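# Dispense one adhesive dot onto each gold pad

## Task

Deposit a single dot of the dispenser's paste, roughly 110 microliters, on every gold pad printed on the plate. Each dot must lie entirely within its pad's outline and keep its rounded shape, not squashed flat. Anything beyond a tiny smear of adhesive on any other spot, other pads included, fails the job. The scrap strip beside the plate may be used for trials or for purging paste. Any paste still leaking from the tip or dangling as a long thread drops straight down afterwards, wherever the tip is, so stop the flow cleanly. Finish with the tip raised well clear of the plate.

## Robot and tools

ROBOT. Two arms. left_arm has a parallel gripper, which is not needed for this job. right_arm carries a dispensing head: a motor-driven plunger pushes paste from a 55 ml barrel out through a plastic tip with a 3 mm opening. Calibrated bases in the scene frame: left_arm (-0.059, +0.530, +0.205) m, right_arm (-0.077, -0.458, +0.205) m, each turned very slightly about z.

FRAMES. Scene frame: origin at table-top height, midway between the arms' nominal bases. +z is up, +x points out over the table, and left_arm sits on the +y side. Positions, orientations and velocities in results use this frame, and they can be off by a few centimetres. Motion offsets instead run along the arm's current Hand target axes. For right_arm the tool point is the centre of the tip's open end, and its +z axis points out of the tip, so a tip aimed straight down has local +z toward the table. For the first 89 mm behind the tip, the tool is only about 28 mm wide. At up to 30 degrees of tilt, only the tip can touch a flat surface.

ROW LAYOUT. A row is one list of 16 numbers covering both arms, each in [-1, 1]. Send all 16 even when only one arm moves. Order: left dx, dy, dz, rx, ry, rz, gripper position, force_limit, speed, then right dx, dy, dz, rx, ry, rz, plunger. The six pose numbers are an offset, not a pose. They count from that arm's Hand target as it stood when the action or move began, along that target's own axes. Scale: 1.0 equals 0.6 m, or 180 degrees. rx, ry, rz form a single rotation vector. All six at 0 re-commands the current Hand target. The gripper numbers start at +1 and are absolute commands; repeat the values last sent, because a 0 there is a real command. Plunger: +1 drives forward at 640 ul/s, -1 retracts at the same rate, and values in between scale proportionally. Anything within 0.01 of 0 holds still. The plunger moves only while actions run.

TOOLS.
execute_actions(actions, cameras): actions is a list of actions. Each action is a table of up to 15 rows, one per 1/30 s step, and lasts 0.5 s. A shorter table repeats its final row. Every row counts from the same start pose, and the next action starts from the new Hand target. An empty list just returns the state and images.
move(target, speed, blend, stop_force, zero, blocking, cameras): straight-line paths toward target. target is one 16-number row or a list of up to 15 rows, and every row is an offset from the same starting Hand targets. speed is in m/s, 0.002 to 3.2, default 0.25, either one value or one per target. blend is in metres and rounds corners. stop_force is in N, 4 to 120, and ends an arm's path when its wrist senses that much push against its motion. Leave stop_force out when moving away from a contact, and don't rely on it while the tool rotates. zero (default true) re-zeroes the sensor first. blocking=false returns early and cannot be combined with stop_force. The plunger value acts until the move ends. Paths last between 0.5 s and 10 s and do not avoid obstacles. The result adds a move: line giving the ending (done, off_target, moving, held, fault) and any limits (paced, held).
wait(seconds 0 to 10), stop(), zoom_image(camera, region [x0,y0,x1,y1] in pixels, at most 504 by 504), zero_wrist_force(arm), finished_scene(scene = current scene number, irreversible).
Cameras: cam_high, cam_left_wrist, cam_right_wrist, each 896x504.

RESULTS. For each arm you get end_effector_position (m), quaternion wxyz and velocities. You also get Hand target, the last commanded pose after clipping; the arm may rest short of it. Wrist force and torque are given along the end effector's own axes, plus a line with the peak since the last shown reading. A z force clearly below its free-air value means the tip is pressing on a surface. Joint torques include the arm's own weight. For the tool: left_ml is paste remaining by the motor's count, and status reads ready, moving, empty, or fault (stalled, for example a blocked tip). Fault clears only after a pull-back.

DISPENSING BEHAVIOUR. Pressure has to build before paste emerges, so the first push and the first push after any retraction deliver less than the plunger displaces. Flow carries on after the plunger stops, even between actions. A sufficient retraction stops the flow; a larger one leaves a gap that the next push must first take up. For a bead, hold the tip at about the dot's diameter above the surface. Lower flattens the dot, contact blocks the flow, and higher gives a late, wandering thread. A tilted tip throws paste sideways. After the flow stops, a thread still links tip and dot. Lift straight up so it breaks; leaving sideways drags a string, and leftover paste on the tip can drop onto the next surface it approaches. For reference, 110 ul at full plunger takes about 0.17 s of push. Test on the scrap strip first.

CAUTIONS. The arms are stiff: aiming even slightly past firm contact risks a force fault, around 150 N, or a torque fault, which stops the arm for 10 s. Joint load limits (N m): 287, 287, 130, 25.7, 27.8, 28.6. Faster contact hits harder. Keep the arms apart, and avoid paths near an arm's own base. The controller limits orientation changes to 32 degrees per step. Stretched or straining arms heat their motors; MOTOR HOT warns, and at 85 °C the arm brakes for 30 to 60 s. Avoid slams, drops and hard presses.

Each tool is called after "Emit:" by a JSON object that holds its "method" and its "body", one argument or row to a line.

## Session

Emit:
{"method": "execute_actions", "body": {
  "actions": []
}}

Emit:
{"method": "zoom_image", "body": {
  "camera": "cam_high",
  "region": [400, 220, 530, 310]
}}

Scene clock: 0.00 s.
left_arm: end_effector_position=(+0.5697, +0.5453, +0.3973) position_measured=3 object_status=3 end_effector_quat_wxyz=(+0.000, -0.012, +1.000, +0.000) | right_arm: end_effector_position=(+0.5002, +0.1445, +0.3745) left_ml=50.5 status=ready end_effector_quat_wxyz=(+0.000, +0.689, +0.725, +0.000)
Joint positions: left_arm=[-0.281 -1.556 2.144 -2.158 -1.571 -0.28] | right_arm=[0.546 -1.345 1.559 -1.785 -1.571 -1.024]
Joint velocities: within noise
Joint torques (N m): no reading
Wrist force (N): no reading
Wrist torque (N m): no reading
Wrist force, peak (N): no reading
Hand target: left_arm +0.5697, +0.5453, +0.3973; +0.000, -0.012, +1.000, +0.000 | right_arm +0.5002, +0.1445, +0.3745; +0.000, +0.689, +0.725, +0.000

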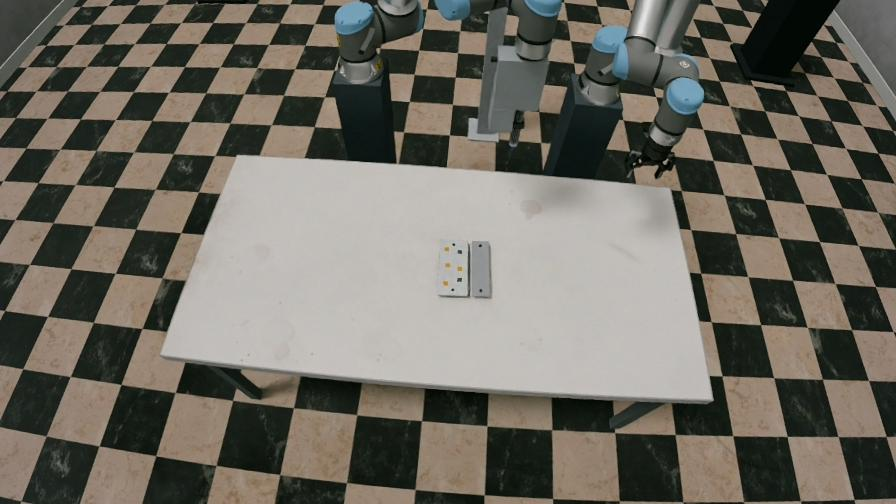

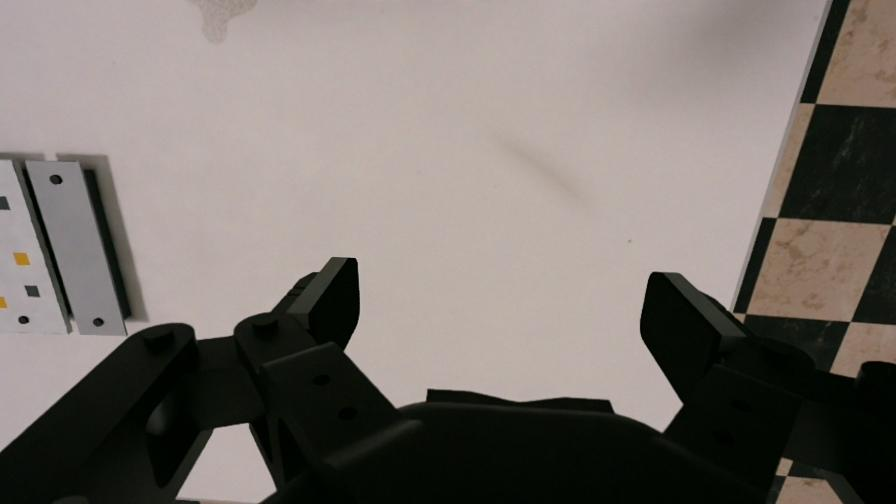

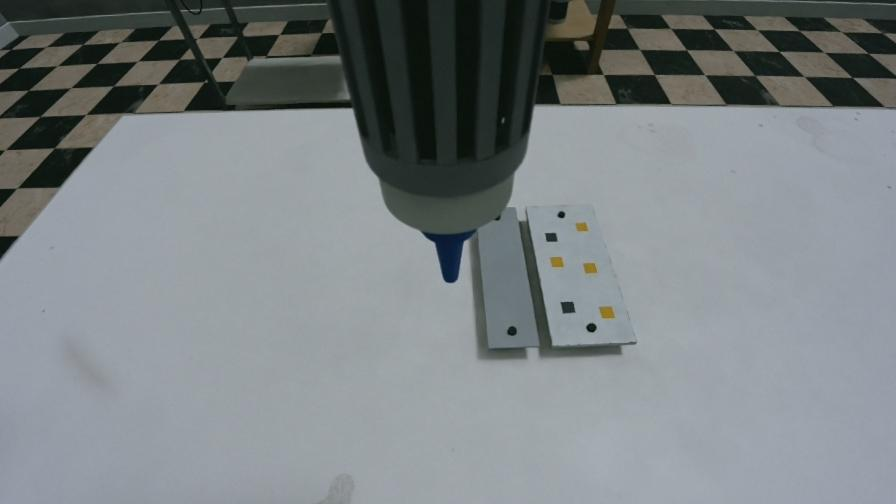

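Scaled by 3.877 from the camera's 896x504 image, which has a finer 1280x720 frame.

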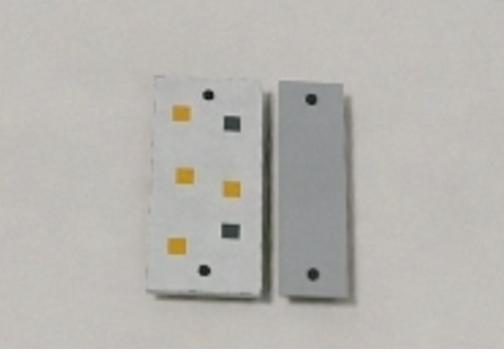

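Emit:
{"method": "zoom_image", "body": {
  "camera": "cam_right_wrist",
  "region": [440, 190, 660, 370]
}}

Scaled by 2.291 from the camera's 896x504 image, which has a finer 1280x720 frame.

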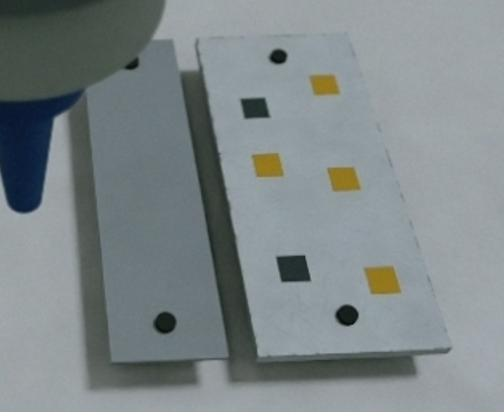

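Emit:
{"method": "move", "body": {
  "target": [0,0,0,0,0,0,1,1,1,-0.1308,0.33,0.5533,0,0,0,0],
  "cameras": ["cam_right_wrist"],
  "speed": 0.3
}}

Emit:
{"method": "move", "body": {
  "target": [0,0,0,0,0,0,1,1,1,0,0,0.04,0,0,0,0],
  "cameras": ["cam_right_wrist"],
  "speed": 0.006,
  "stop_force": 4
}}

Scene clock: 2.67 s.
left_arm: end_effector_position=(+0.5697, +0.5453, +0.3973) position_measured=3 object_status=3 end_effector_quat_wxyz=(+0.000, -0.012, +1.000, +0.000) | right_arm: end_effector_position=(+0.7021, +0.0761, +0.0427) left_ml=50.5 status=ready end_effector_quat_wxyz=(+0.000, +0.689, +0.725, +0.000)
Joint positions: left_arm=[-0.281 -1.556 2.144 -2.158 -1.571 -0.28] | right_arm=[0.365 -0.946 1.611 -2.236 -1.571 -1.206]
Joint velocities: within noise
Joint torques (N m): left_arm=[0.75 -47.64 -46.47 -4.39 -0.17 -0.35] | right_arm=[16.63 -80.21 -27.75 -1.17 2.57 2.54]
Wrist force (N): left_arm=[0.4 0.1 -0.3] | right_arm=[0.5 0.2 0.0]
Wrist torque (N m): left_arm=[0.02 -0.07 0.00] | right_arm=[0.05 -0.15 -0.01]
Wrist force, peak (N): left_arm=[0.3 0.3 -0.6] | right_arm=[1.0 -2.0 -3.0]
Hand target: left_arm +0.5697, +0.5453, +0.3973; +0.000, -0.012, +1.000, +0.000 | right_arm +0.7019, +0.0762, +0.0426; +0.000, +0.689, +0.725, +0.000
Off the commanded pose: left_arm 0.000 m, 0 deg | right_arm 0.000 m, 0 deg.
move: done
Images, in order (width x height): cam_right_wrist 896x504.

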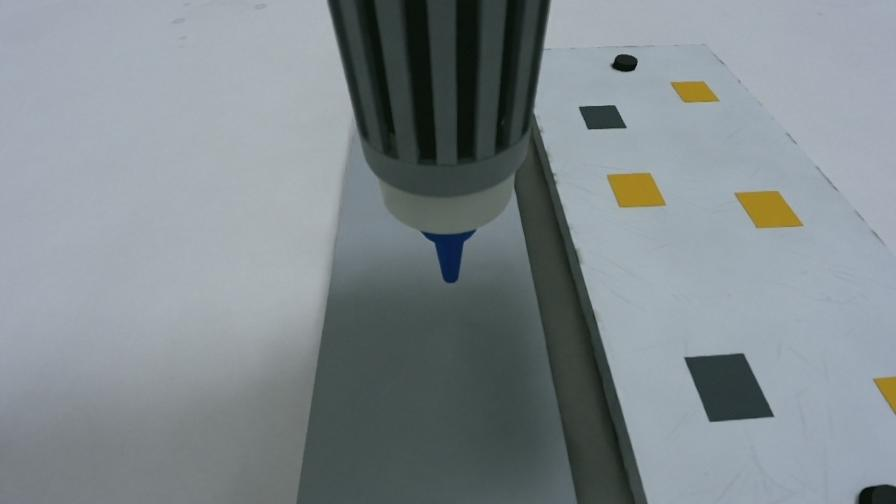

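Scene clock: 6.00 s.
left_arm: end_effector_position=(+0.5697, +0.5453, +0.3973) position_measured=3 object_status=3 end_effector_quat_wxyz=(+0.000, -0.012, +1.000, +0.000) | right_arm: end_effector_position=(+0.7019, +0.0762, +0.0311) left_ml=50.5 status=ready end_effector_quat_wxyz=(+0.000, +0.689, +0.725, +0.000)
Joint positions: left_arm=[-0.281 -1.556 2.144 -2.158 -1.571 -0.28] | right_arm=[0.365 -0.934 1.616 -2.253 -1.571 -1.205]
Joint velocities: within noise
Joint torques (N m): left_arm=[1.77 -47.13 -46.4 -4.32 -0.04 -0.4] | right_arm=[16.19 -101.45 -41.58 -0.46 2.32 2.54]
Wrist force (N): left_arm=[0.2 0.3 -0.3] | right_arm=[-0.1 -2.3 -8.0]
Wrist torque (N m): left_arm=[0.05 -0.04 0.01] | right_arm=[-0.07 -0.27 -0.01]
Wrist force, peak (N): left_arm=[0.4 0.0 -0.6] | right_arm=[-2.4 -5.1 -18.1]
Hand target: left_arm +0.5697, +0.5453, +0.3973; +0.000, -0.012, +1.000, +0.000 | right_arm +0.7019, +0.0762, +0.0311; +0.000, +0.689, +0.725, +0.000 (not the last commanded pose)
Off the commanded pose: left_arm 0.000 m, 0 deg | right_arm 0.013 m, 0 deg.
move: contact (right_arm)
Images, in order (width x height): cam_right_wrist 896x504.

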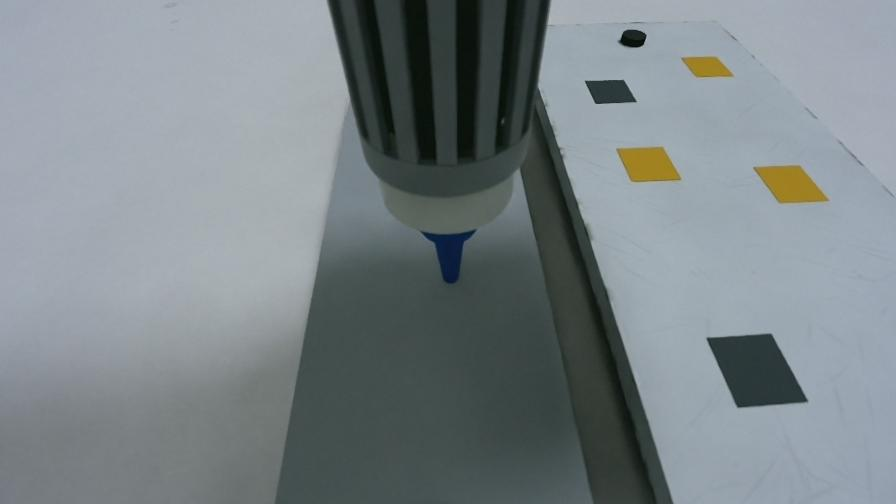

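Emit:
{"method": "move", "body": {
  "target": [0,0,0,0,0,0,1,1,1,0,0,-0.0058,0,0,0,0],
  "cameras": []
}}

Emit:
{"method": "execute_actions", "body": {
  "actions": [
    [[0,0,0,0,0,0,1,1,1,0,0,0,0,0,0,0.65]],
    [[0,0,0,0,0,0,1,1,1,0,0,0,0,0,0,0]]
  ],
  "cameras": ["cam_right_wrist"]
}}

Emit:
{"method": "zoom_image", "body": {
  "camera": "cam_right_wrist",
  "region": [400, 220, 500, 320]
}}

Emit:
{"method": "wait", "body": {
  "seconds": 3,
  "cameras": ["cam_right_wrist"]
}}

Emit:
{"method": "zoom_image", "body": {
  "camera": "cam_right_wrist",
  "region": [400, 220, 500, 320]
}}

Emit:
{"method": "wait", "body": {
  "seconds": 7,
  "cameras": ["cam_right_wrist"]
}}

Emit:
{"method": "zoom_image", "body": {
  "camera": "cam_right_wrist",
  "region": [400, 220, 500, 320]
}}

Scene clock: 7.07 s.
left_arm: end_effector_position=(+0.5697, +0.5453, +0.3973) position_measured=3 object_status=3 end_effector_quat_wxyz=(+0.000, -0.012, +1.000, +0.000) | right_arm: end_effector_position=(+0.7020, +0.0762, +0.0347) left_ml=50.5 status=ready end_effector_quat_wxyz=(+0.000, +0.689, +0.725, +0.000)
Joint positions: left_arm=[-0.281 -1.556 2.144 -2.158 -1.571 -0.28] | right_arm=[0.365 -0.938 1.614 -2.248 -1.571 -1.205]
Joint velocities: within noise
Joint torques (N m): left_arm=[1.63 -49.08 -45.95 -4.35 -0.06 -0.27] | right_arm=[14.43 -98.85 -43.43 -1.56 2.55 2.3]
Wrist force (N): left_arm=[0.3 0.0 -0.4] | right_arm=[0.9 0.0 -0.3]
Wrist torque (N m): left_arm=[0.00 -0.06 0.00] | right_arm=[-0.03 -0.30 -0.01]
Wrist force, peak (N): left_arm=[0.3 0.1 -0.7] | right_arm=[-0.2 -2.4 -8.3]
Hand target: left_arm +0.5697, +0.5453, +0.3973; +0.000, -0.012, +1.000, +0.000 | right_arm +0.7019, +0.0762, +0.0346; +0.000, +0.689, +0.725, +0.000
Off the commanded pose: left_arm 0.000 m, 0 deg | right_arm 0.000 m, 0 deg.
move: done
No camera images: "cameras" was empty.

Scene clock: 8.27 s.
left_arm: end_effector_position=(+0.5697, +0.5453, +0.3973) position_measured=3 object_status=3 end_effector_quat_wxyz=(+0.000, -0.012, +1.000, +0.000) | right_arm: end_effector_position=(+0.7020, +0.0762, +0.0347) left_ml=50.3 status=ready end_effector_quat_wxyz=(+0.000, +0.689, +0.725, +0.000)
Joint positions: left_arm=[-0.281 -1.556 2.144 -2.158 -1.571 -0.28] | right_arm=[0.365 -0.938 1.614 -2.248 -1.571 -1.205]
Joint velocities: within noise
Joint torques (N m): left_arm=[2.11 -47.4 -46.16 -4.4 -0.15 -0.45] | right_arm=[14.8 -74.08 -36.82 -6.7 2.64 2.57]
Wrist force (N): left_arm=[0.3 0.2 -0.4] | right_arm=[0.8 0.1 -0.2]
Wrist torque (N m): left_arm=[0.03 -0.06 0.00] | right_arm=[0.02 -0.24 -0.02]
Wrist force, peak (N): left_arm=[0.4 0.3 -0.4] | right_arm=[1.1 -0.5 -0.3]
Hand target: left_arm +0.5697, +0.5453, +0.3973; +0.000, -0.012, +1.000, +0.000 | right_arm +0.7019, +0.0762, +0.0346; +0.000, +0.689, +0.725, +0.000
Off the commanded pose: left_arm 0.000 m, 0 deg | right_arm 0.000 m, 0 deg.
Images, in order (width x height): cam_right_wrist 896x504.

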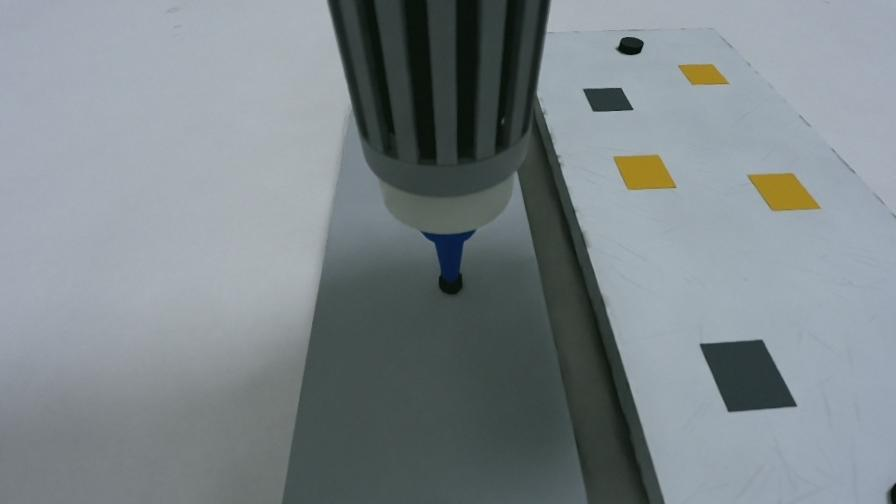

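Scaled by 5.040 from the camera's 896x504 image, which has a finer 1280x720 frame.

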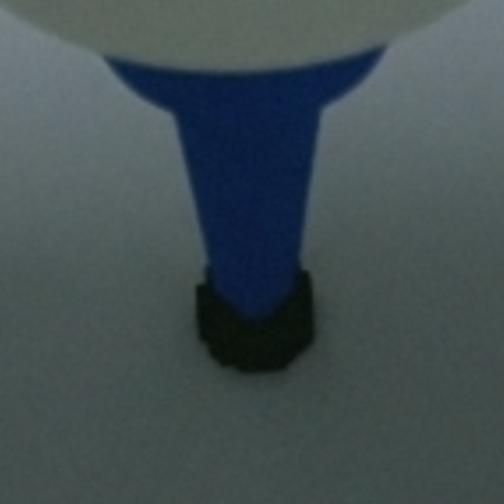

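Scene clock: 11.27 s.
left_arm: end_effector_position=(+0.5697, +0.5453, +0.3973) position_measured=3 object_status=3 end_effector_quat_wxyz=(+0.000, -0.012, +1.000, +0.000) | right_arm: end_effector_position=(+0.7019, +0.0762, +0.0346) left_ml=50.3 status=ready end_effector_quat_wxyz=(+0.000, +0.689, +0.725, +0.000)
Joint positions: left_arm=[-0.281 -1.556 2.144 -2.158 -1.571 -0.28] | right_arm=[0.365 -0.937 1.614 -2.248 -1.571 -1.205]
Joint velocities: within noise
Joint torques (N m): left_arm=[2.91 -46.93 -46.28 -4.38 0.02 -0.61] | right_arm=[14.08 -68.01 -28.66 -6.75 2.56 2.41]
Wrist force (N): left_arm=[0.4 -0.1 -0.4] | right_arm=[1.1 -0.2 0.0]
Wrist torque (N m): left_arm=[-0.01 -0.08 0.00] | right_arm=[-0.09 -0.36 -0.02]
Wrist force, peak (N): left_arm=[0.7 0.3 -0.2] | right_arm=[1.2 -0.4 -0.8]
Hand target: left_arm +0.5697, +0.5453, +0.3973; +0.000, -0.012, +1.000, +0.000 | right_arm +0.7019, +0.0762, +0.0346; +0.000, +0.689, +0.725, +0.000
Off the commanded pose: left_arm 0.000 m, 0 deg | right_arm 0.000 m, 0 deg.
wait: 3.00 s; at rest by 0.17 s
Images, in order (width x height): cam_right_wrist 896x504.

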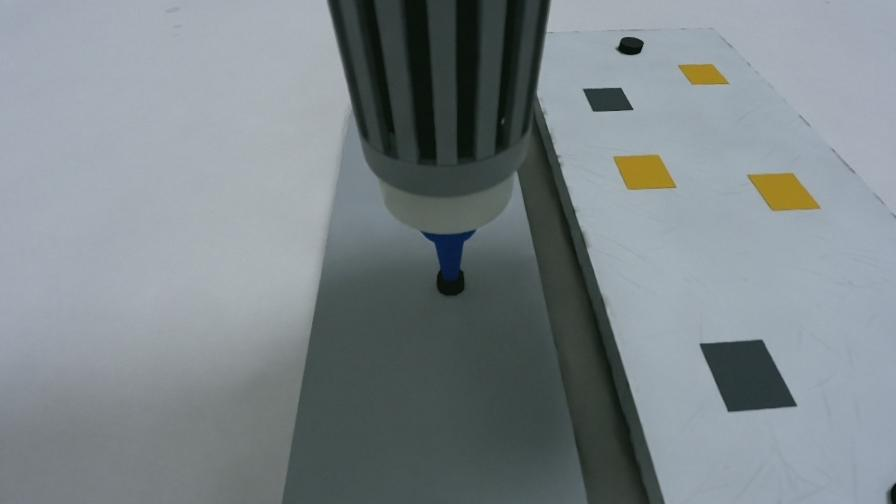

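Scaled by 5.040 from the camera's 896x504 image, which has a finer 1280x720 frame.

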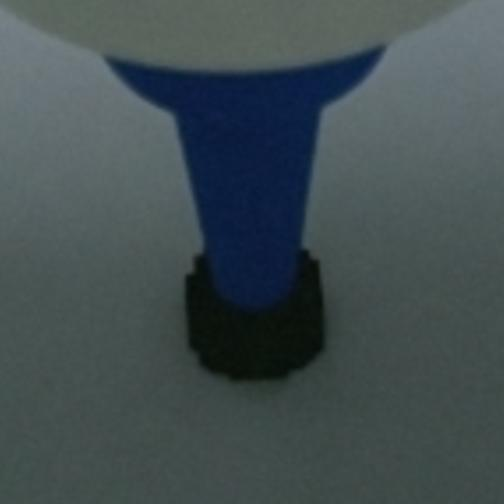

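Scene clock: 18.27 s.
left_arm: end_effector_position=(+0.5697, +0.5453, +0.3973) position_measured=3 object_status=3 end_effector_quat_wxyz=(+0.000, -0.012, +1.000, +0.000) | right_arm: end_effector_position=(+0.7019, +0.0762, +0.0346) left_ml=50.3 status=ready end_effector_quat_wxyz=(+0.000, +0.689, +0.725, +0.000)
Joint positions: left_arm=[-0.281 -1.556 2.144 -2.158 -1.571 -0.281] | right_arm=[0.365 -0.937 1.614 -2.248 -1.571 -1.205]
Joint velocities: within noise
Joint torques (N m): left_arm=[3.08 -48.81 -46.64 -4.17 0.01 -0.35] | right_arm=[11.33 -68.67 -31.07 -6.71 2.53 2.44]
Wrist force (N): left_arm=[0.3 0.3 -0.3] | right_arm=[0.9 -0.1 -0.3]
Wrist torque (N m): left_arm=[0.05 -0.05 0.00] | right_arm=[-0.07 -0.30 -0.01]
Wrist force, peak (N): left_arm=[0.4 0.4 -0.5] | right_arm=[1.5 0.0 0.1]
Hand target: left_arm +0.5697, +0.5453, +0.3973; +0.000, -0.012, +1.000, +0.000 | right_arm +0.7019, +0.0762, +0.0346; +0.000, +0.689, +0.725, +0.000
Off the commanded pose: left_arm 0.000 m, 0 deg | right_arm 0.000 m, 0 deg.
wait: 7.00 s; at rest by 0.17 s
Images, in order (width x height): cam_right_wrist 896x504.

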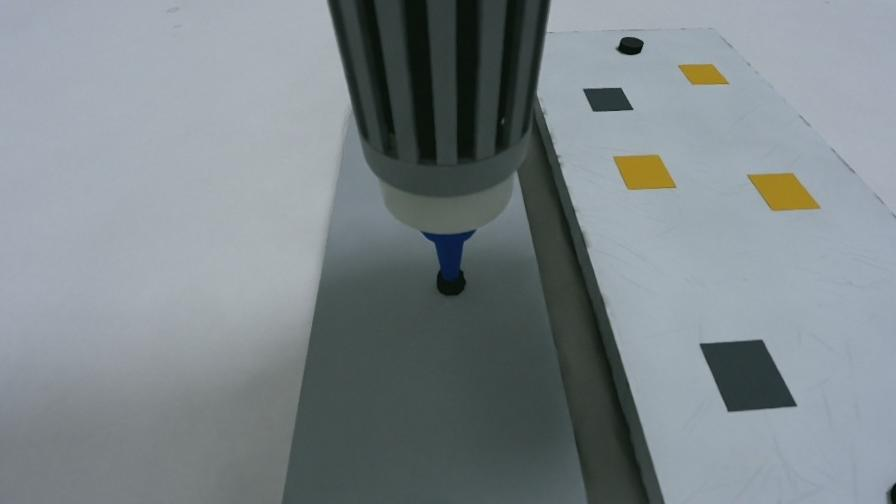

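Scaled by 5.040 from the camera's 896x504 image, which has a finer 1280x720 frame.

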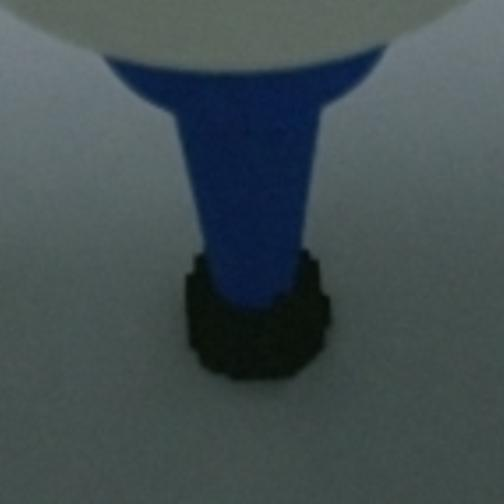

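Emit:
{"method": "execute_actions", "body": {
  "actions": [
    [[0,0,0,0,0,0,1,1,1,0,0,0,0,0,0,-0.35]],
    [[0,0,0,0,0,0,1,1,1,0,0,0,0,0,0,0]]
  ],
  "cameras": []
}}

Emit:
{"method": "move", "body": {
  "target": [0,0,0,0,0,0,1,1,1,0,0,-0.05,0,0,0,0],
  "cameras": ["cam_right_wrist"],
  "speed": 0.1
}}

Emit:
{"method": "zoom_image", "body": {
  "camera": "cam_right_wrist",
  "region": [350, 220, 550, 420]
}}

Emit:
{"method": "move", "body": {
  "target": [0,0,0,0,0,0,1,1,1,-0.1127,0.0622,0,0,0,0,0],
  "cameras": ["cam_right_wrist"],
  "speed": 0.2
}}

Emit:
{"method": "zoom_image", "body": {
  "camera": "cam_right_wrist",
  "region": [350, 220, 550, 420]
}}

Scene clock: 19.87 s.
left_arm: end_effector_position=(+0.5697, +0.5453, +0.3973) position_measured=3 object_status=3 end_effector_quat_wxyz=(+0.000, -0.012, +1.000, +0.000) | right_arm: end_effector_position=(+0.7019, +0.0762, +0.0346) left_ml=50.4 status=ready end_effector_quat_wxyz=(+0.000, +0.689, +0.725, +0.000)
Joint positions: left_arm=[-0.281 -1.556 2.144 -2.158 -1.571 -0.281] | right_arm=[0.365 -0.937 1.614 -2.248 -1.571 -1.205]
Joint velocities: within noise
Joint torques (N m): left_arm=[2.09 -48.56 -46.2 -4.27 -0.01 -0.12] | right_arm=[10.36 -69.21 -32.08 -6.88 2.56 2.33]
Wrist force (N): left_arm=[0.4 0.3 -0.3] | right_arm=[0.9 -0.3 -0.3]
Wrist torque (N m): left_arm=[0.06 -0.07 0.00] | right_arm=[-0.13 -0.29 -0.01]
Wrist force, peak (N): left_arm=[0.4 0.1 -0.6] | right_arm=[1.3 -0.1 0.1]
Hand target: left_arm +0.5697, +0.5453, +0.3973; +0.000, -0.012, +1.000, +0.000 | right_arm +0.7019, +0.0762, +0.0346; +0.000, +0.689, +0.725, +0.000
Off the commanded pose: left_arm 0.000 m, 0 deg | right_arm 0.000 m, 0 deg.
No camera images: "cameras" was empty.

Scene clock: 20.60 s.
left_arm: end_effector_position=(+0.5697, +0.5453, +0.3973) position_measured=3 object_status=3 end_effector_quat_wxyz=(+0.000, -0.012, +1.000, +0.000) | right_arm: end_effector_position=(+0.7021, +0.0762, +0.0649) left_ml=50.4 status=ready end_effector_quat_wxyz=(+0.000, +0.689, +0.725, +0.000)
Joint positions: left_arm=[-0.281 -1.556 2.144 -2.158 -1.571 -0.28] | right_arm=[0.365 -0.968 1.601 -2.205 -1.571 -1.205]
Joint velocities: within noise
Joint torques (N m): left_arm=[3.14 -47.94 -46.47 -4.14 -0.07 -0.33] | right_arm=[10.1 -66.57 -28.21 -8.05 2.52 2.33]
Wrist force (N): left_arm=[0.5 0.1 -0.1] | right_arm=[1.2 -0.2 -0.1]
Wrist torque (N m): left_arm=[0.02 -0.09 0.00] | right_arm=[-0.08 -0.41 0.01]
Wrist force, peak (N): left_arm=[0.5 0.5 -0.5] | right_arm=[0.8 -0.1 1.5]
Hand target: left_arm +0.5697, +0.5453, +0.3973; +0.000, -0.012, +1.000, +0.000 | right_arm +0.7019, +0.0762, +0.0646; +0.000, +0.689, +0.725, +0.000
Off the commanded pose: left_arm 0.000 m, 0 deg | right_arm 0.000 m, 0 deg.
move: done
Images, in order (width x height): cam_right_wrist 896x504.

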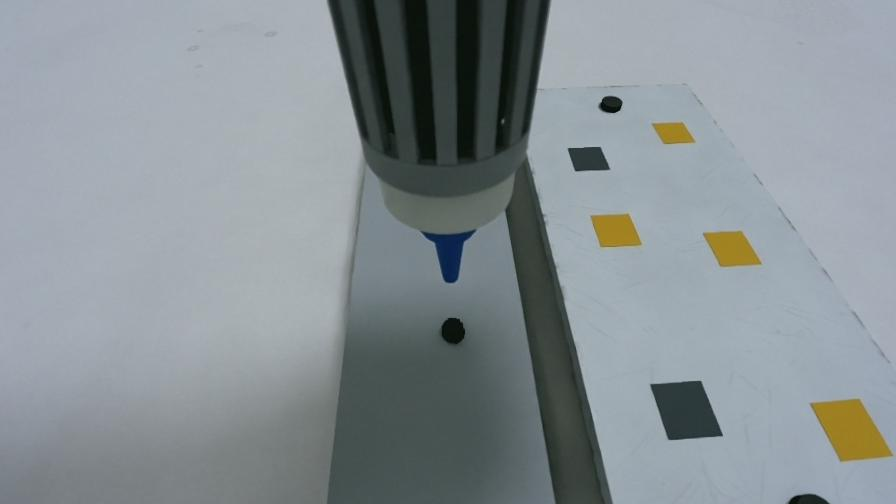

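Scaled by 2.520 from the camera's 896x504 image, which has a finer 1280x720 frame.

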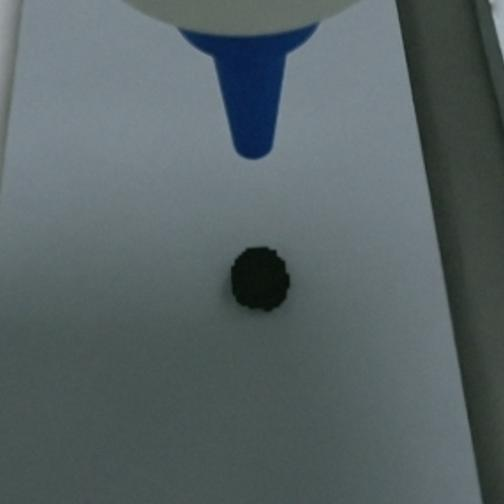

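Scene clock: 21.43 s.
left_arm: end_effector_position=(+0.5697, +0.5453, +0.3973) position_measured=3 object_status=3 end_effector_quat_wxyz=(+0.000, -0.012, +1.000, +0.000) | right_arm: end_effector_position=(+0.7427, +0.0105, +0.0647) left_ml=50.4 status=ready end_effector_quat_wxyz=(+0.000, +0.689, +0.725, +0.000)
Joint positions: left_arm=[-0.281 -1.556 2.144 -2.158 -1.571 -0.281] | right_arm=[0.283 -0.968 1.602 -2.205 -1.571 -1.287]
Joint velocities: within noise
Joint torques (N m): left_arm=[1.45 -49.15 -45.91 -4.23 -0.14 -0.34] | right_arm=[2.23 -66.91 -43.56 0.16 1.06 1.35]
Wrist force (N): left_arm=[0.5 0.2 -0.4] | right_arm=[0.4 0.2 -0.2]
Wrist torque (N m): left_arm=[0.04 -0.08 0.00] | right_arm=[0.06 -0.10 0.00]
Wrist force, peak (N): left_arm=[0.3 0.0 -0.7] | right_arm=[3.3 -0.9 0.0]
Hand target: left_arm +0.5697, +0.5453, +0.3973; +0.000, -0.012, +1.000, +0.000 | right_arm +0.7426, +0.0105, +0.0646; +0.000, +0.689, +0.725, +0.000
Off the commanded pose: left_arm 0.000 m, 0 deg | right_arm 0.000 m, 0 deg.
move: done
Images, in order (width x height): cam_right_wrist 896x504.

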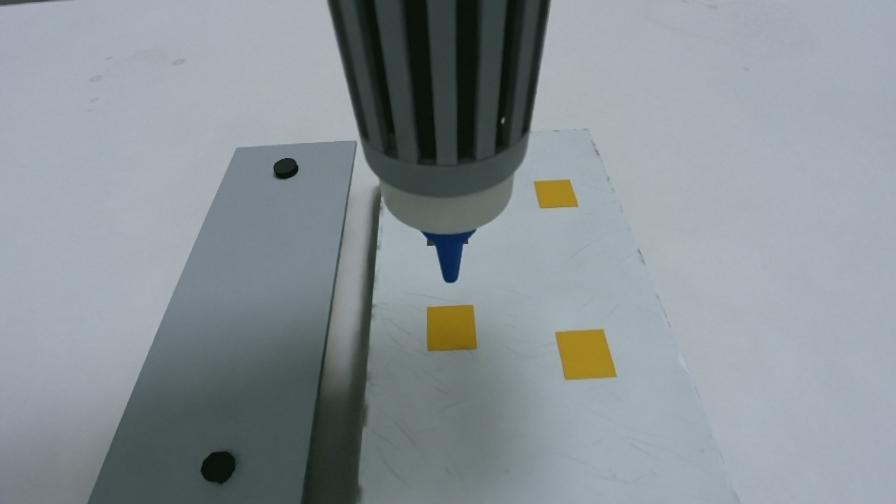

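Scaled by 2.520 from the camera's 896x504 image, which has a finer 1280x720 frame.

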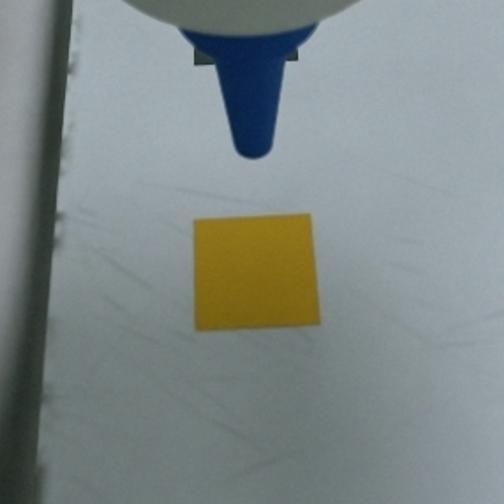

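Emit:
{"method": "move", "body": {
  "target": [0,0,0,0,0,0,1,1,1,0,0.002,0.05,0,0,0,0],
  "cameras": ["cam_right_wrist"],
  "speed": 0.1
}}

Emit:
{"method": "execute_actions", "body": {
  "actions": [
    [[0,0,0,0,0,0,1,1,1,0,0,0,0,0,0,0.694]],
    [[0,0,0,0,0,0,1,1,1,0,0,0,0,0,0,0]]
  ],
  "cameras": []
}}

Emit:
{"method": "wait", "body": {
  "seconds": 6,
  "cameras": ["cam_right_wrist"]
}}

Emit:
{"method": "execute_actions", "body": {
  "actions": [
    [[0,0,0,0,0,0,1,1,1,0,0,0,0,0,0,-0.35]],
    [[0,0,0,0,0,0,1,1,1,0,0,0,0,0,0,0]]
  ],
  "cameras": []
}}

Emit:
{"method": "move", "body": {
  "target": [
    [0,0,0,0,0,0,1,1,1,0,0,-0.05,0,0,0,0],
    [0,0,0,0,0,0,1,1,1,-0.0717,-0.0158,-0.05,0,0,0,0]
  ],
  "cameras": ["cam_right_wrist"],
  "speed": 0.12
}}

Emit:
{"method": "zoom_image", "body": {
  "camera": "cam_right_wrist",
  "region": [350, 220, 550, 420]
}}

Scene clock: 22.53 s.
left_arm: end_effector_position=(+0.5697, +0.5453, +0.3973) position_measured=3 object_status=3 end_effector_quat_wxyz=(+0.000, -0.012, +1.000, +0.000) | right_arm: end_effector_position=(+0.7437, +0.0106, +0.0343) left_ml=50.4 status=ready end_effector_quat_wxyz=(+0.000, +0.689, +0.725, +0.000) end_effector_velocity=(-0.002, -0.001, +0.001) end_effector_angular_velocity=(-0.001, +0.003, +0.001)
Joint positions: left_arm=[-0.281 -1.556 2.144 -2.158 -1.571 -0.28] | right_arm=[0.283 -0.936 1.613 -2.247 -1.571 -1.288]
Joint velocities: left_arm=[within noise] | right_arm=[0 -0.003 0.001 0.005 0 -0.001]
Joint torques (N m): left_arm=[1.55 -48.24 -45.73 -4.03 0.07 -0.04] | right_arm=[-19.48 -107.12 -44.12 -0.27 2.45 -2.55]
Wrist force (N): left_arm=[0.2 -0.1 -0.3] | right_arm=[0.9 0.2 -0.3]
Wrist torque (N m): left_arm=[-0.01 -0.03 0.01] | right_arm=[0.04 -0.30 -0.02]
Wrist force, peak (N): left_arm=[0.4 0.1 -0.6] | right_arm=[0.5 -0.2 1.2]
Hand target: left_arm +0.5697, +0.5453, +0.3973; +0.000, -0.012, +1.000, +0.000 | right_arm +0.7438, +0.0106, +0.0346; +0.000, +0.689, +0.725, +0.000
Off the commanded pose: left_arm 0.000 m, 0 deg | right_arm 0.000 m, 0 deg.
move: done
Images, in order (width x height): cam_right_wrist 896x504.

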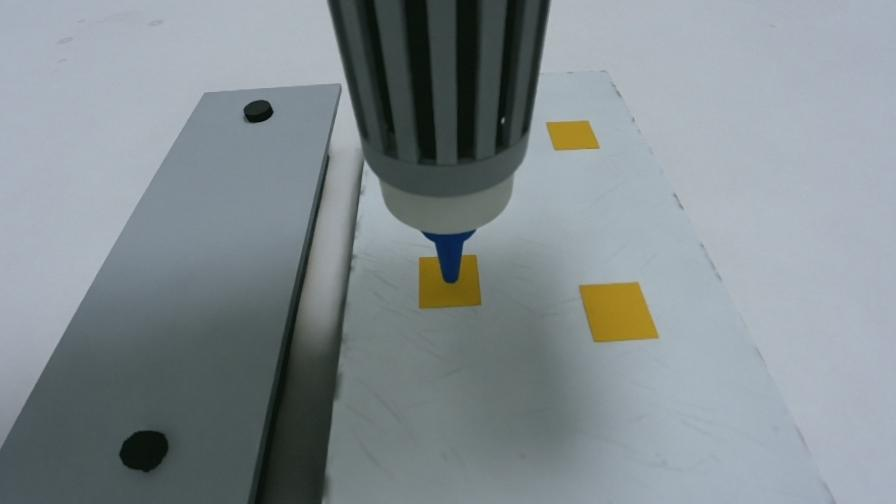

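Scene clock: 23.73 s.
left_arm: end_effector_position=(+0.5697, +0.5453, +0.3973) position_measured=3 object_status=3 end_effector_quat_wxyz=(+0.000, -0.012, +1.000, +0.000) | right_arm: end_effector_position=(+0.7438, +0.0106, +0.0346) left_ml=50.2 status=ready end_effector_quat_wxyz=(+0.000, +0.689, +0.725, +0.000)
Joint positions: left_arm=[-0.281 -1.556 2.144 -2.158 -1.571 -0.281] | right_arm=[0.283 -0.937 1.613 -2.247 -1.571 -1.288]
Joint velocities: within noise
Joint torques (N m): left_arm=[2.97 -48.45 -46.5 -4.41 -0.17 -0.13] | right_arm=[-19.02 -105.31 -43.07 -0.49 2.59 -1.93]
Wrist force (N): left_arm=[0.4 0.0 -0.5] | right_arm=[0.7 -0.3 0.0]
Wrist torque (N m): left_arm=[0.01 -0.07 0.01] | right_arm=[-0.15 -0.23 -0.03]
Wrist force, peak (N): left_arm=[0.5 0.2 -0.4] | right_arm=[0.9 -0.4 0.2]
Hand target: left_arm +0.5697, +0.5453, +0.3973; +0.000, -0.012, +1.000, +0.000 | right_arm +0.7438, +0.0106, +0.0346; +0.000, +0.689, +0.725, +0.000
Off the commanded pose: left_arm 0.000 m, 0 deg | right_arm 0.000 m, 0 deg.
No camera images: "cameras" was empty.

Scene clock: 29.73 s.
left_arm: end_effector_position=(+0.5697, +0.5453, +0.3973) position_measured=3 object_status=3 end_effector_quat_wxyz=(+0.000, -0.012, +1.000, +0.000) | right_arm: end_effector_position=(+0.7438, +0.0106, +0.0346) left_ml=50.2 status=ready end_effector_quat_wxyz=(+0.000, +0.689, +0.725, +0.000)
Joint positions: left_arm=[-0.281 -1.556 2.144 -2.158 -1.571 -0.28] | right_arm=[0.283 -0.937 1.613 -2.247 -1.571 -1.288]
Joint velocities: within noise
Joint torques (N m): left_arm=[2.7 -49.1 -46.74 -4.15 0.09 -0.03] | right_arm=[-15.49 -105.39 -30.3 -1.46 2.39 0.82]
Wrist force (N): left_arm=[0.5 0.1 -0.3] | right_arm=[0.8 -0.7 0.0]
Wrist torque (N m): left_arm=[0.02 -0.09 0.00] | right_arm=[-0.29 -0.26 -0.02]
Wrist force, peak (N): left_arm=[0.4 0.3 -0.8] | right_arm=[1.2 -0.3 0.6]
Hand target: left_arm +0.5697, +0.5453, +0.3973; +0.000, -0.012, +1.000, +0.000 | right_arm +0.7438, +0.0106, +0.0346; +0.000, +0.689, +0.725, +0.000
Off the commanded pose: left_arm 0.000 m, 0 deg | right_arm 0.000 m, 0 deg.
wait: 6.00 s; at rest by 0.17 s
Images, in order (width x height): cam_right_wrist 896x504.

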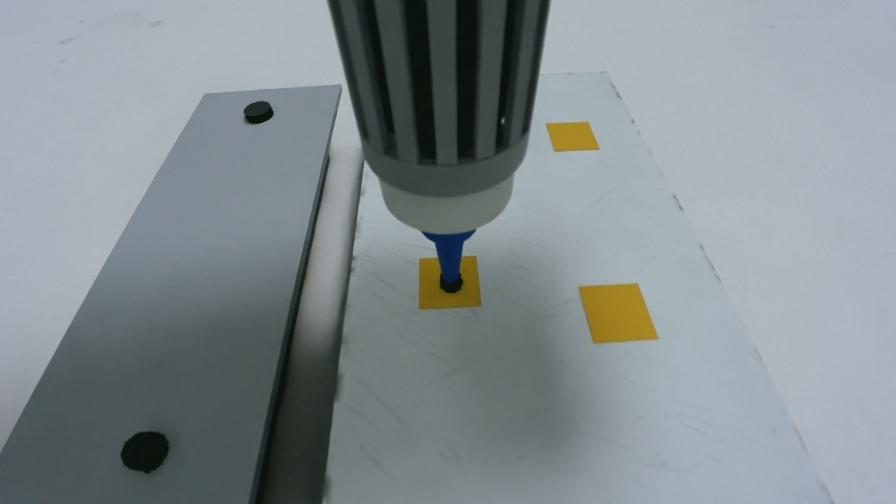

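Scene clock: 30.93 s.
left_arm: end_effector_position=(+0.5697, +0.5453, +0.3973) position_measured=3 object_status=3 end_effector_quat_wxyz=(+0.000, -0.012, +1.000, +0.000) | right_arm: end_effector_position=(+0.7438, +0.0106, +0.0346) left_ml=50.3 status=ready end_effector_quat_wxyz=(+0.000, +0.689, +0.725, +0.000)
Joint positions: left_arm=[-0.281 -1.556 2.144 -2.158 -1.571 -0.28] | right_arm=[0.283 -0.937 1.613 -2.247 -1.571 -1.288]
Joint velocities: within noise
Joint torques (N m): left_arm=[2.25 -48.63 -45.7 -4.03 -0.08 -0.32] | right_arm=[-16.63 -105.05 -28.28 -1.72 2.47 1.45]
Wrist force (N): left_arm=[0.1 0.3 -0.3] | right_arm=[0.8 0.0 0.0]
Wrist torque (N m): left_arm=[0.04 -0.02 0.00] | right_arm=[0.00 -0.24 -0.02]
Wrist force, peak (N): left_arm=[0.4 0.3 -0.5] | right_arm=[0.9 -0.5 0.1]
Hand target: left_arm +0.5697, +0.5453, +0.3973; +0.000, -0.012, +1.000, +0.000 | right_arm +0.7438, +0.0106, +0.0346; +0.000, +0.689, +0.725, +0.000
Off the commanded pose: left_arm 0.000 m, 0 deg | right_arm 0.000 m, 0 deg.
No camera images: "cameras" was empty.

Scene clock: 31.93 s.
left_arm: end_effector_position=(+0.5697, +0.5453, +0.3973) position_measured=3 object_status=3 end_effector_quat_wxyz=(+0.000, -0.012, +1.000, +0.000) | right_arm: end_effector_position=(+0.7367, -0.0329, +0.0648) left_ml=50.3 status=ready end_effector_quat_wxyz=(+0.000, +0.689, +0.725, +0.000)
Joint positions: left_arm=[-0.281 -1.556 2.144 -2.158 -1.571 -0.28] | right_arm=[0.24 -1.003 1.663 -2.231 -1.571 -1.331]
Joint velocities: within noise
Joint torques (N m): left_arm=[2.88 -48.4 -46.63 -4.08 0.09 -0.28] | right_arm=[16.13 -64.42 -44.52 -0.34 -1.59 2.37]
Wrist force (N): left_arm=[0.3 0.2 0.0] | right_arm=[1.2 0.2 -0.4]
Wrist torque (N m): left_arm=[0.04 -0.06 0.00] | right_arm=[0.00 -0.39 -0.03]
Wrist force, peak (N): left_arm=[0.5 0.3 -0.4] | right_arm=[2.7 0.4 -1.8]
Hand target: left_arm +0.5697, +0.5453, +0.3973; +0.000, -0.012, +1.000, +0.000 | right_arm +0.7365, -0.0329, +0.0646; +0.000, +0.689, +0.725, +0.000
Off the commanded pose: left_arm 0.000 m, 0 deg | right_arm 0.000 m, 0 deg.
move: done
Images, in order (width x height): cam_right_wrist 896x504.

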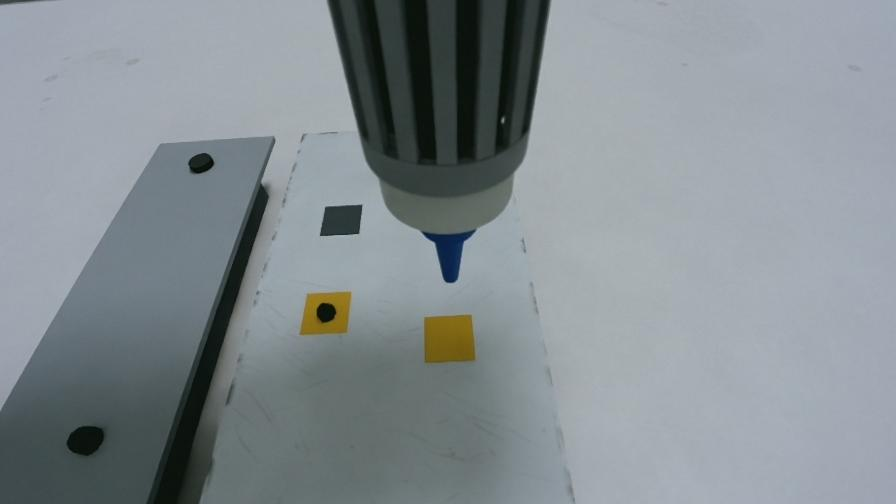

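Scaled by 2.520 from the camera's 896x504 image, which has a finer 1280x720 frame.

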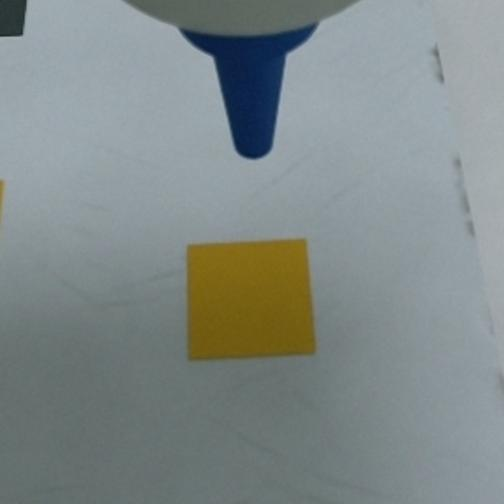

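Emit:
{"method": "move", "body": {
  "target": [0,0,0,0,0,0,1,1,1,0.0015,-0.004,0.05,0,0,0,0],
  "cameras": ["cam_right_wrist"],
  "speed": 0.1
}}

Emit:
{"method": "execute_actions", "body": {
  "actions": [
    [[0,0,0,0,0,0,1,1,1,0,0,0,0,0,0,0.694]],
    [[0,0,0,0,0,0,1,1,1,0,0,0,0,0,0,0]]
  ],
  "cameras": []
}}

Emit:
{"method": "wait", "body": {
  "seconds": 6,
  "cameras": ["cam_right_wrist"]
}}

Emit:
{"method": "execute_actions", "body": {
  "actions": [
    [[0,0,0,0,0,0,1,1,1,0,0,0,0,0,0,-0.35]],
    [[0,0,0,0,0,0,1,1,1,0,0,0,0,0,0,0]]
  ],
  "cameras": []
}}

Emit:
{"method": "move", "body": {
  "target": [
    [0,0,0,0,0,0,1,1,1,0,0,-0.05,0,0,0,0],
    [0,0,0,0,0,0,1,1,1,-0.0097,0.118,-0.05,0,0,0,0]
  ],
  "cameras": ["cam_right_wrist"],
  "speed": 0.14
}}

Emit:
{"method": "zoom_image", "body": {
  "camera": "cam_right_wrist",
  "region": [350, 220, 550, 420]
}}

Scene clock: 33.07 s.
left_arm: end_effector_position=(+0.5697, +0.5453, +0.3973) position_measured=3 object_status=3 end_effector_quat_wxyz=(+0.000, -0.012, +1.000, +0.000) | right_arm: end_effector_position=(+0.7340, -0.0321, +0.0343) left_ml=50.3 status=ready end_effector_quat_wxyz=(+0.000, +0.689, +0.725, +0.000) end_effector_velocity=(-0.001, +0.000, +0.002) end_effector_angular_velocity=(-0.001, +0.002, +0.000)
Joint positions: left_arm=[-0.281 -1.556 2.144 -2.158 -1.571 -0.28] | right_arm=[0.242 -0.974 1.68 -2.277 -1.571 -1.329]
Joint velocities: left_arm=[within noise] | right_arm=[0 -0.002 -0.001 0.006 0 0]
Joint torques (N m): left_arm=[2.71 -48.71 -46.02 -4.11 0.2 -0.29] | right_arm=[11.54 -103.68 -43.25 -0.32 -2.24 1.77]
Wrist force (N): left_arm=[0.3 0.1 -0.3] | right_arm=[0.0 0.3 0.5]
Wrist torque (N m): left_arm=[0.01 -0.05 0.00] | right_arm=[0.04 0.04 -0.03]
Wrist force, peak (N): left_arm=[0.6 0.2 -0.3] | right_arm=[0.8 -0.4 1.2]
Hand target: left_arm +0.5697, +0.5453, +0.3973; +0.000, -0.012, +1.000, +0.000 | right_arm +0.7341, -0.0321, +0.0346; +0.000, +0.689, +0.725, +0.000
Off the commanded pose: left_arm 0.000 m, 0 deg | right_arm 0.000 m, 0 deg.
move: done
Images, in order (width x height): cam_right_wrist 896x504.

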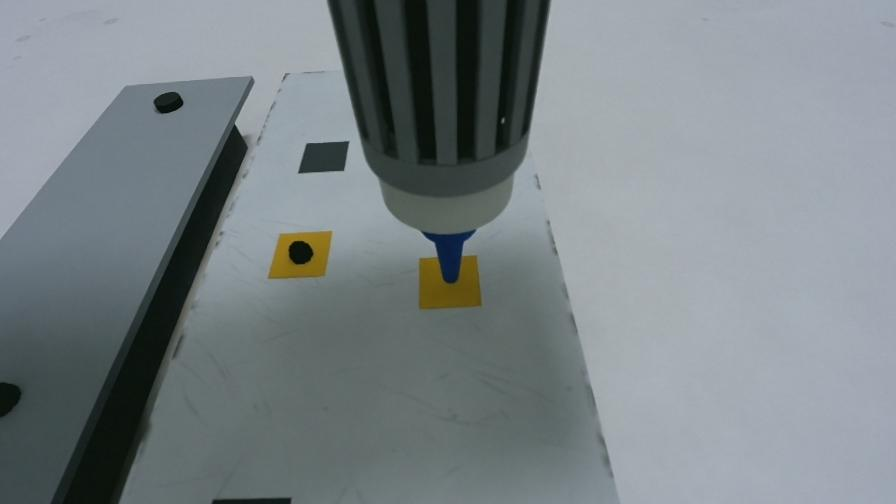

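Scene clock: 34.27 s.
left_arm: end_effector_position=(+0.5697, +0.5453, +0.3973) position_measured=3 object_status=3 end_effector_quat_wxyz=(+0.000, -0.012, +1.000, +0.000) | right_arm: end_effector_position=(+0.7341, -0.0321, +0.0346) left_ml=50.1 status=ready end_effector_quat_wxyz=(+0.000, +0.689, +0.725, +0.000)
Joint positions: left_arm=[-0.281 -1.556 2.144 -2.158 -1.571 -0.28] | right_arm=[0.242 -0.974 1.68 -2.277 -1.571 -1.329]
Joint velocities: within noise
Joint torques (N m): left_arm=[2.38 -49.5 -45.71 -4.02 0 -0.24] | right_arm=[-4.75 -102.95 -42.05 -0.37 -2.15 -2.38]
Wrist force (N): left_arm=[0.1 0.0 -0.2] | right_arm=[0.6 -0.2 -0.1]
Wrist torque (N m): left_arm=[0.01 -0.02 0.01] | right_arm=[-0.13 -0.17 -0.04]
Wrist force, peak (N): left_arm=[0.4 0.0 -0.5] | right_arm=[1.0 -0.3 -0.3]
Hand target: left_arm +0.5697, +0.5453, +0.3973; +0.000, -0.012, +1.000, +0.000 | right_arm +0.7341, -0.0321, +0.0346; +0.000, +0.689, +0.725, +0.000
Off the commanded pose: left_arm 0.000 m, 0 deg | right_arm 0.000 m, 0 deg.
No camera images: "cameras" was empty.

Scene clock: 40.27 s.
left_arm: end_effector_position=(+0.5697, +0.5453, +0.3973) position_measured=3 object_status=3 end_effector_quat_wxyz=(+0.000, -0.012, +1.000, +0.000) | right_arm: end_effector_position=(+0.7341, -0.0321, +0.0346) left_ml=50.1 status=ready end_effector_quat_wxyz=(+0.000, +0.689, +0.725, +0.000)
Joint positions: left_arm=[-0.281 -1.556 2.144 -2.158 -1.571 -0.28] | right_arm=[0.242 -0.974 1.68 -2.277 -1.571 -1.329]
Joint velocities: within noise
Joint torques (N m): left_arm=[2.21 -48.37 -46.34 -4.05 0.21 -0.29] | right_arm=[-11.91 -101.55 -29.62 -1.55 -2.18 -2.51]
Wrist force (N): left_arm=[0.2 0.3 -0.5] | right_arm=[0.7 -0.2 0.1]
Wrist torque (N m): left_arm=[0.05 -0.05 0.00] | right_arm=[-0.14 -0.22 -0.03]
Wrist force, peak (N): left_arm=[0.4 0.0 -0.7] | right_arm=[0.9 -0.5 0.7]
Hand target: left_arm +0.5697, +0.5453, +0.3973; +0.000, -0.012, +1.000, +0.000 | right_arm +0.7341, -0.0321, +0.0346; +0.000, +0.689, +0.725, +0.000
Off the commanded pose: left_arm 0.000 m, 0 deg | right_arm 0.000 m, 0 deg.
wait: 6.00 s; at rest by 0.17 s
Images, in order (width x height): cam_right_wrist 896x504.

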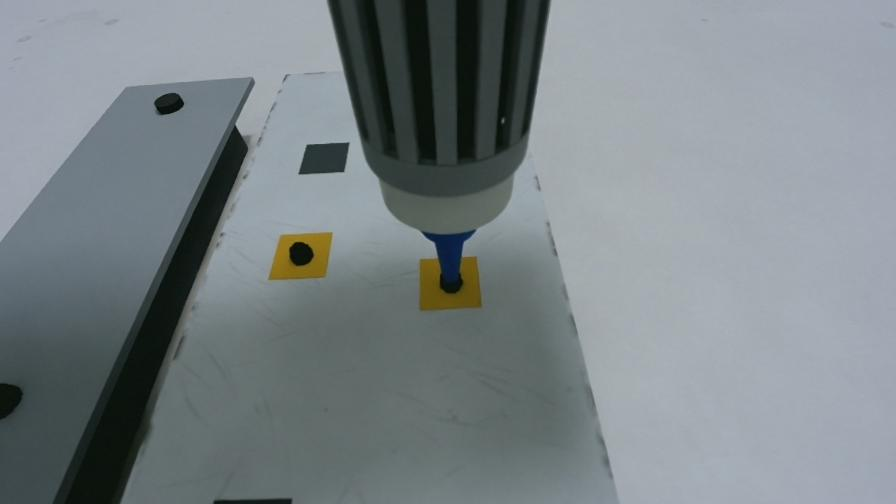

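Scene clock: 41.47 s.
left_arm: end_effector_position=(+0.5697, +0.5453, +0.3973) position_measured=3 object_status=3 end_effector_quat_wxyz=(+0.000, -0.012, +1.000, +0.000) | right_arm: end_effector_position=(+0.7341, -0.0321, +0.0346) left_ml=50.2 status=ready end_effector_quat_wxyz=(+0.000, +0.689, +0.725, +0.000)
Joint positions: left_arm=[-0.281 -1.556 2.144 -2.158 -1.571 -0.28] | right_arm=[0.242 -0.974 1.68 -2.277 -1.571 -1.329]
Joint velocities: within noise
Joint torques (N m): left_arm=[2.35 -48.15 -46.33 -3.94 0.14 -0.28] | right_arm=[-12 -102.26 -27.21 -1.71 -2.05 -2.45]
Wrist force (N): left_arm=[0.3 0.0 -0.4] | right_arm=[0.5 0.0 0.3]
Wrist torque (N m): left_arm=[0.01 -0.06 0.00] | right_arm=[-0.06 -0.15 -0.03]
Wrist force, peak (N): left_arm=[0.3 0.0 -0.7] | right_arm=[1.0 -0.3 0.0]
Hand target: left_arm +0.5697, +0.5453, +0.3973; +0.000, -0.012, +1.000, +0.000 | right_arm +0.7341, -0.0321, +0.0346; +0.000, +0.689, +0.725, +0.000
Off the commanded pose: left_arm 0.000 m, 0 deg | right_arm 0.000 m, 0 deg.
No camera images: "cameras" was empty.

Scene clock: 42.70 s.
left_arm: end_effector_position=(+0.5697, +0.5453, +0.3973) position_measured=3 object_status=3 end_effector_quat_wxyz=(+0.000, -0.012, +1.000, +0.000) | right_arm: end_effector_position=(+0.8050, -0.0345, +0.0644) left_ml=50.2 status=ready end_effector_quat_wxyz=(+0.000, +0.689, +0.725, +0.000)
Joint positions: left_arm=[-0.281 -1.556 2.144 -2.158 -1.571 -0.28] | right_arm=[0.218 -0.921 1.52 -2.169 -1.571 -1.352]
Joint velocities: within noise
Joint torques (N m): left_arm=[2.14 -48.56 -46.39 -3.92 0.24 -0.32] | right_arm=[16.62 -103.92 -39.67 -7.92 -0.39 2.5]
Wrist force (N): left_arm=[0.3 0.0 -0.3] | right_arm=[0.7 0.3 0.0]
Wrist torque (N m): left_arm=[0.00 -0.06 0.00] | right_arm=[0.08 -0.22 0.01]
Wrist force, peak (N): left_arm=[0.3 0.1 -0.7] | right_arm=[0.6 -0.7 -2.6]
Hand target: left_arm +0.5697, +0.5453, +0.3973; +0.000, -0.012, +1.000, +0.000 | right_arm +0.8051, -0.0343, +0.0646; +0.000, +0.689, +0.725, +0.000
Off the commanded pose: left_arm 0.000 m, 0 deg | right_arm 0.000 m, 0 deg.
move: done
Images, in order (width x height): cam_right_wrist 896x504.

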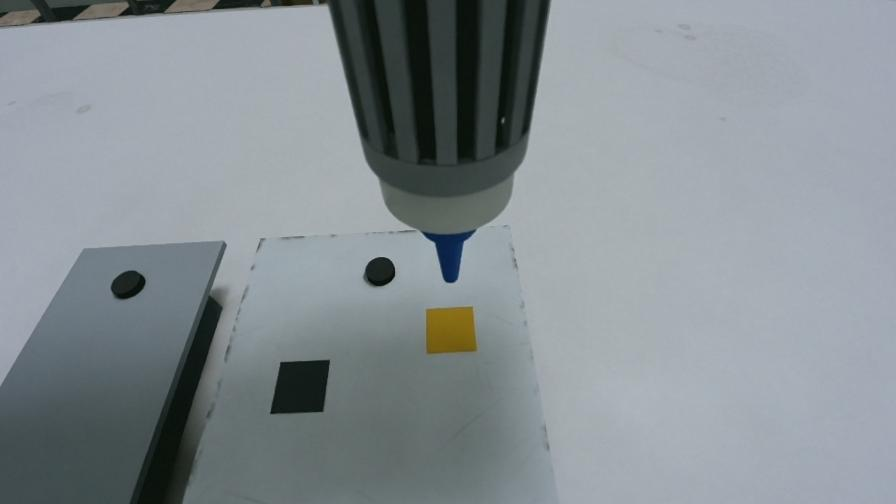

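Scaled by 2.520 from the camera's 896x504 image, which has a finer 1280x720 frame.

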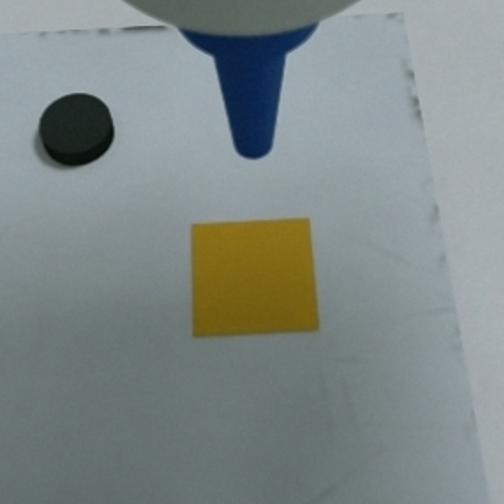

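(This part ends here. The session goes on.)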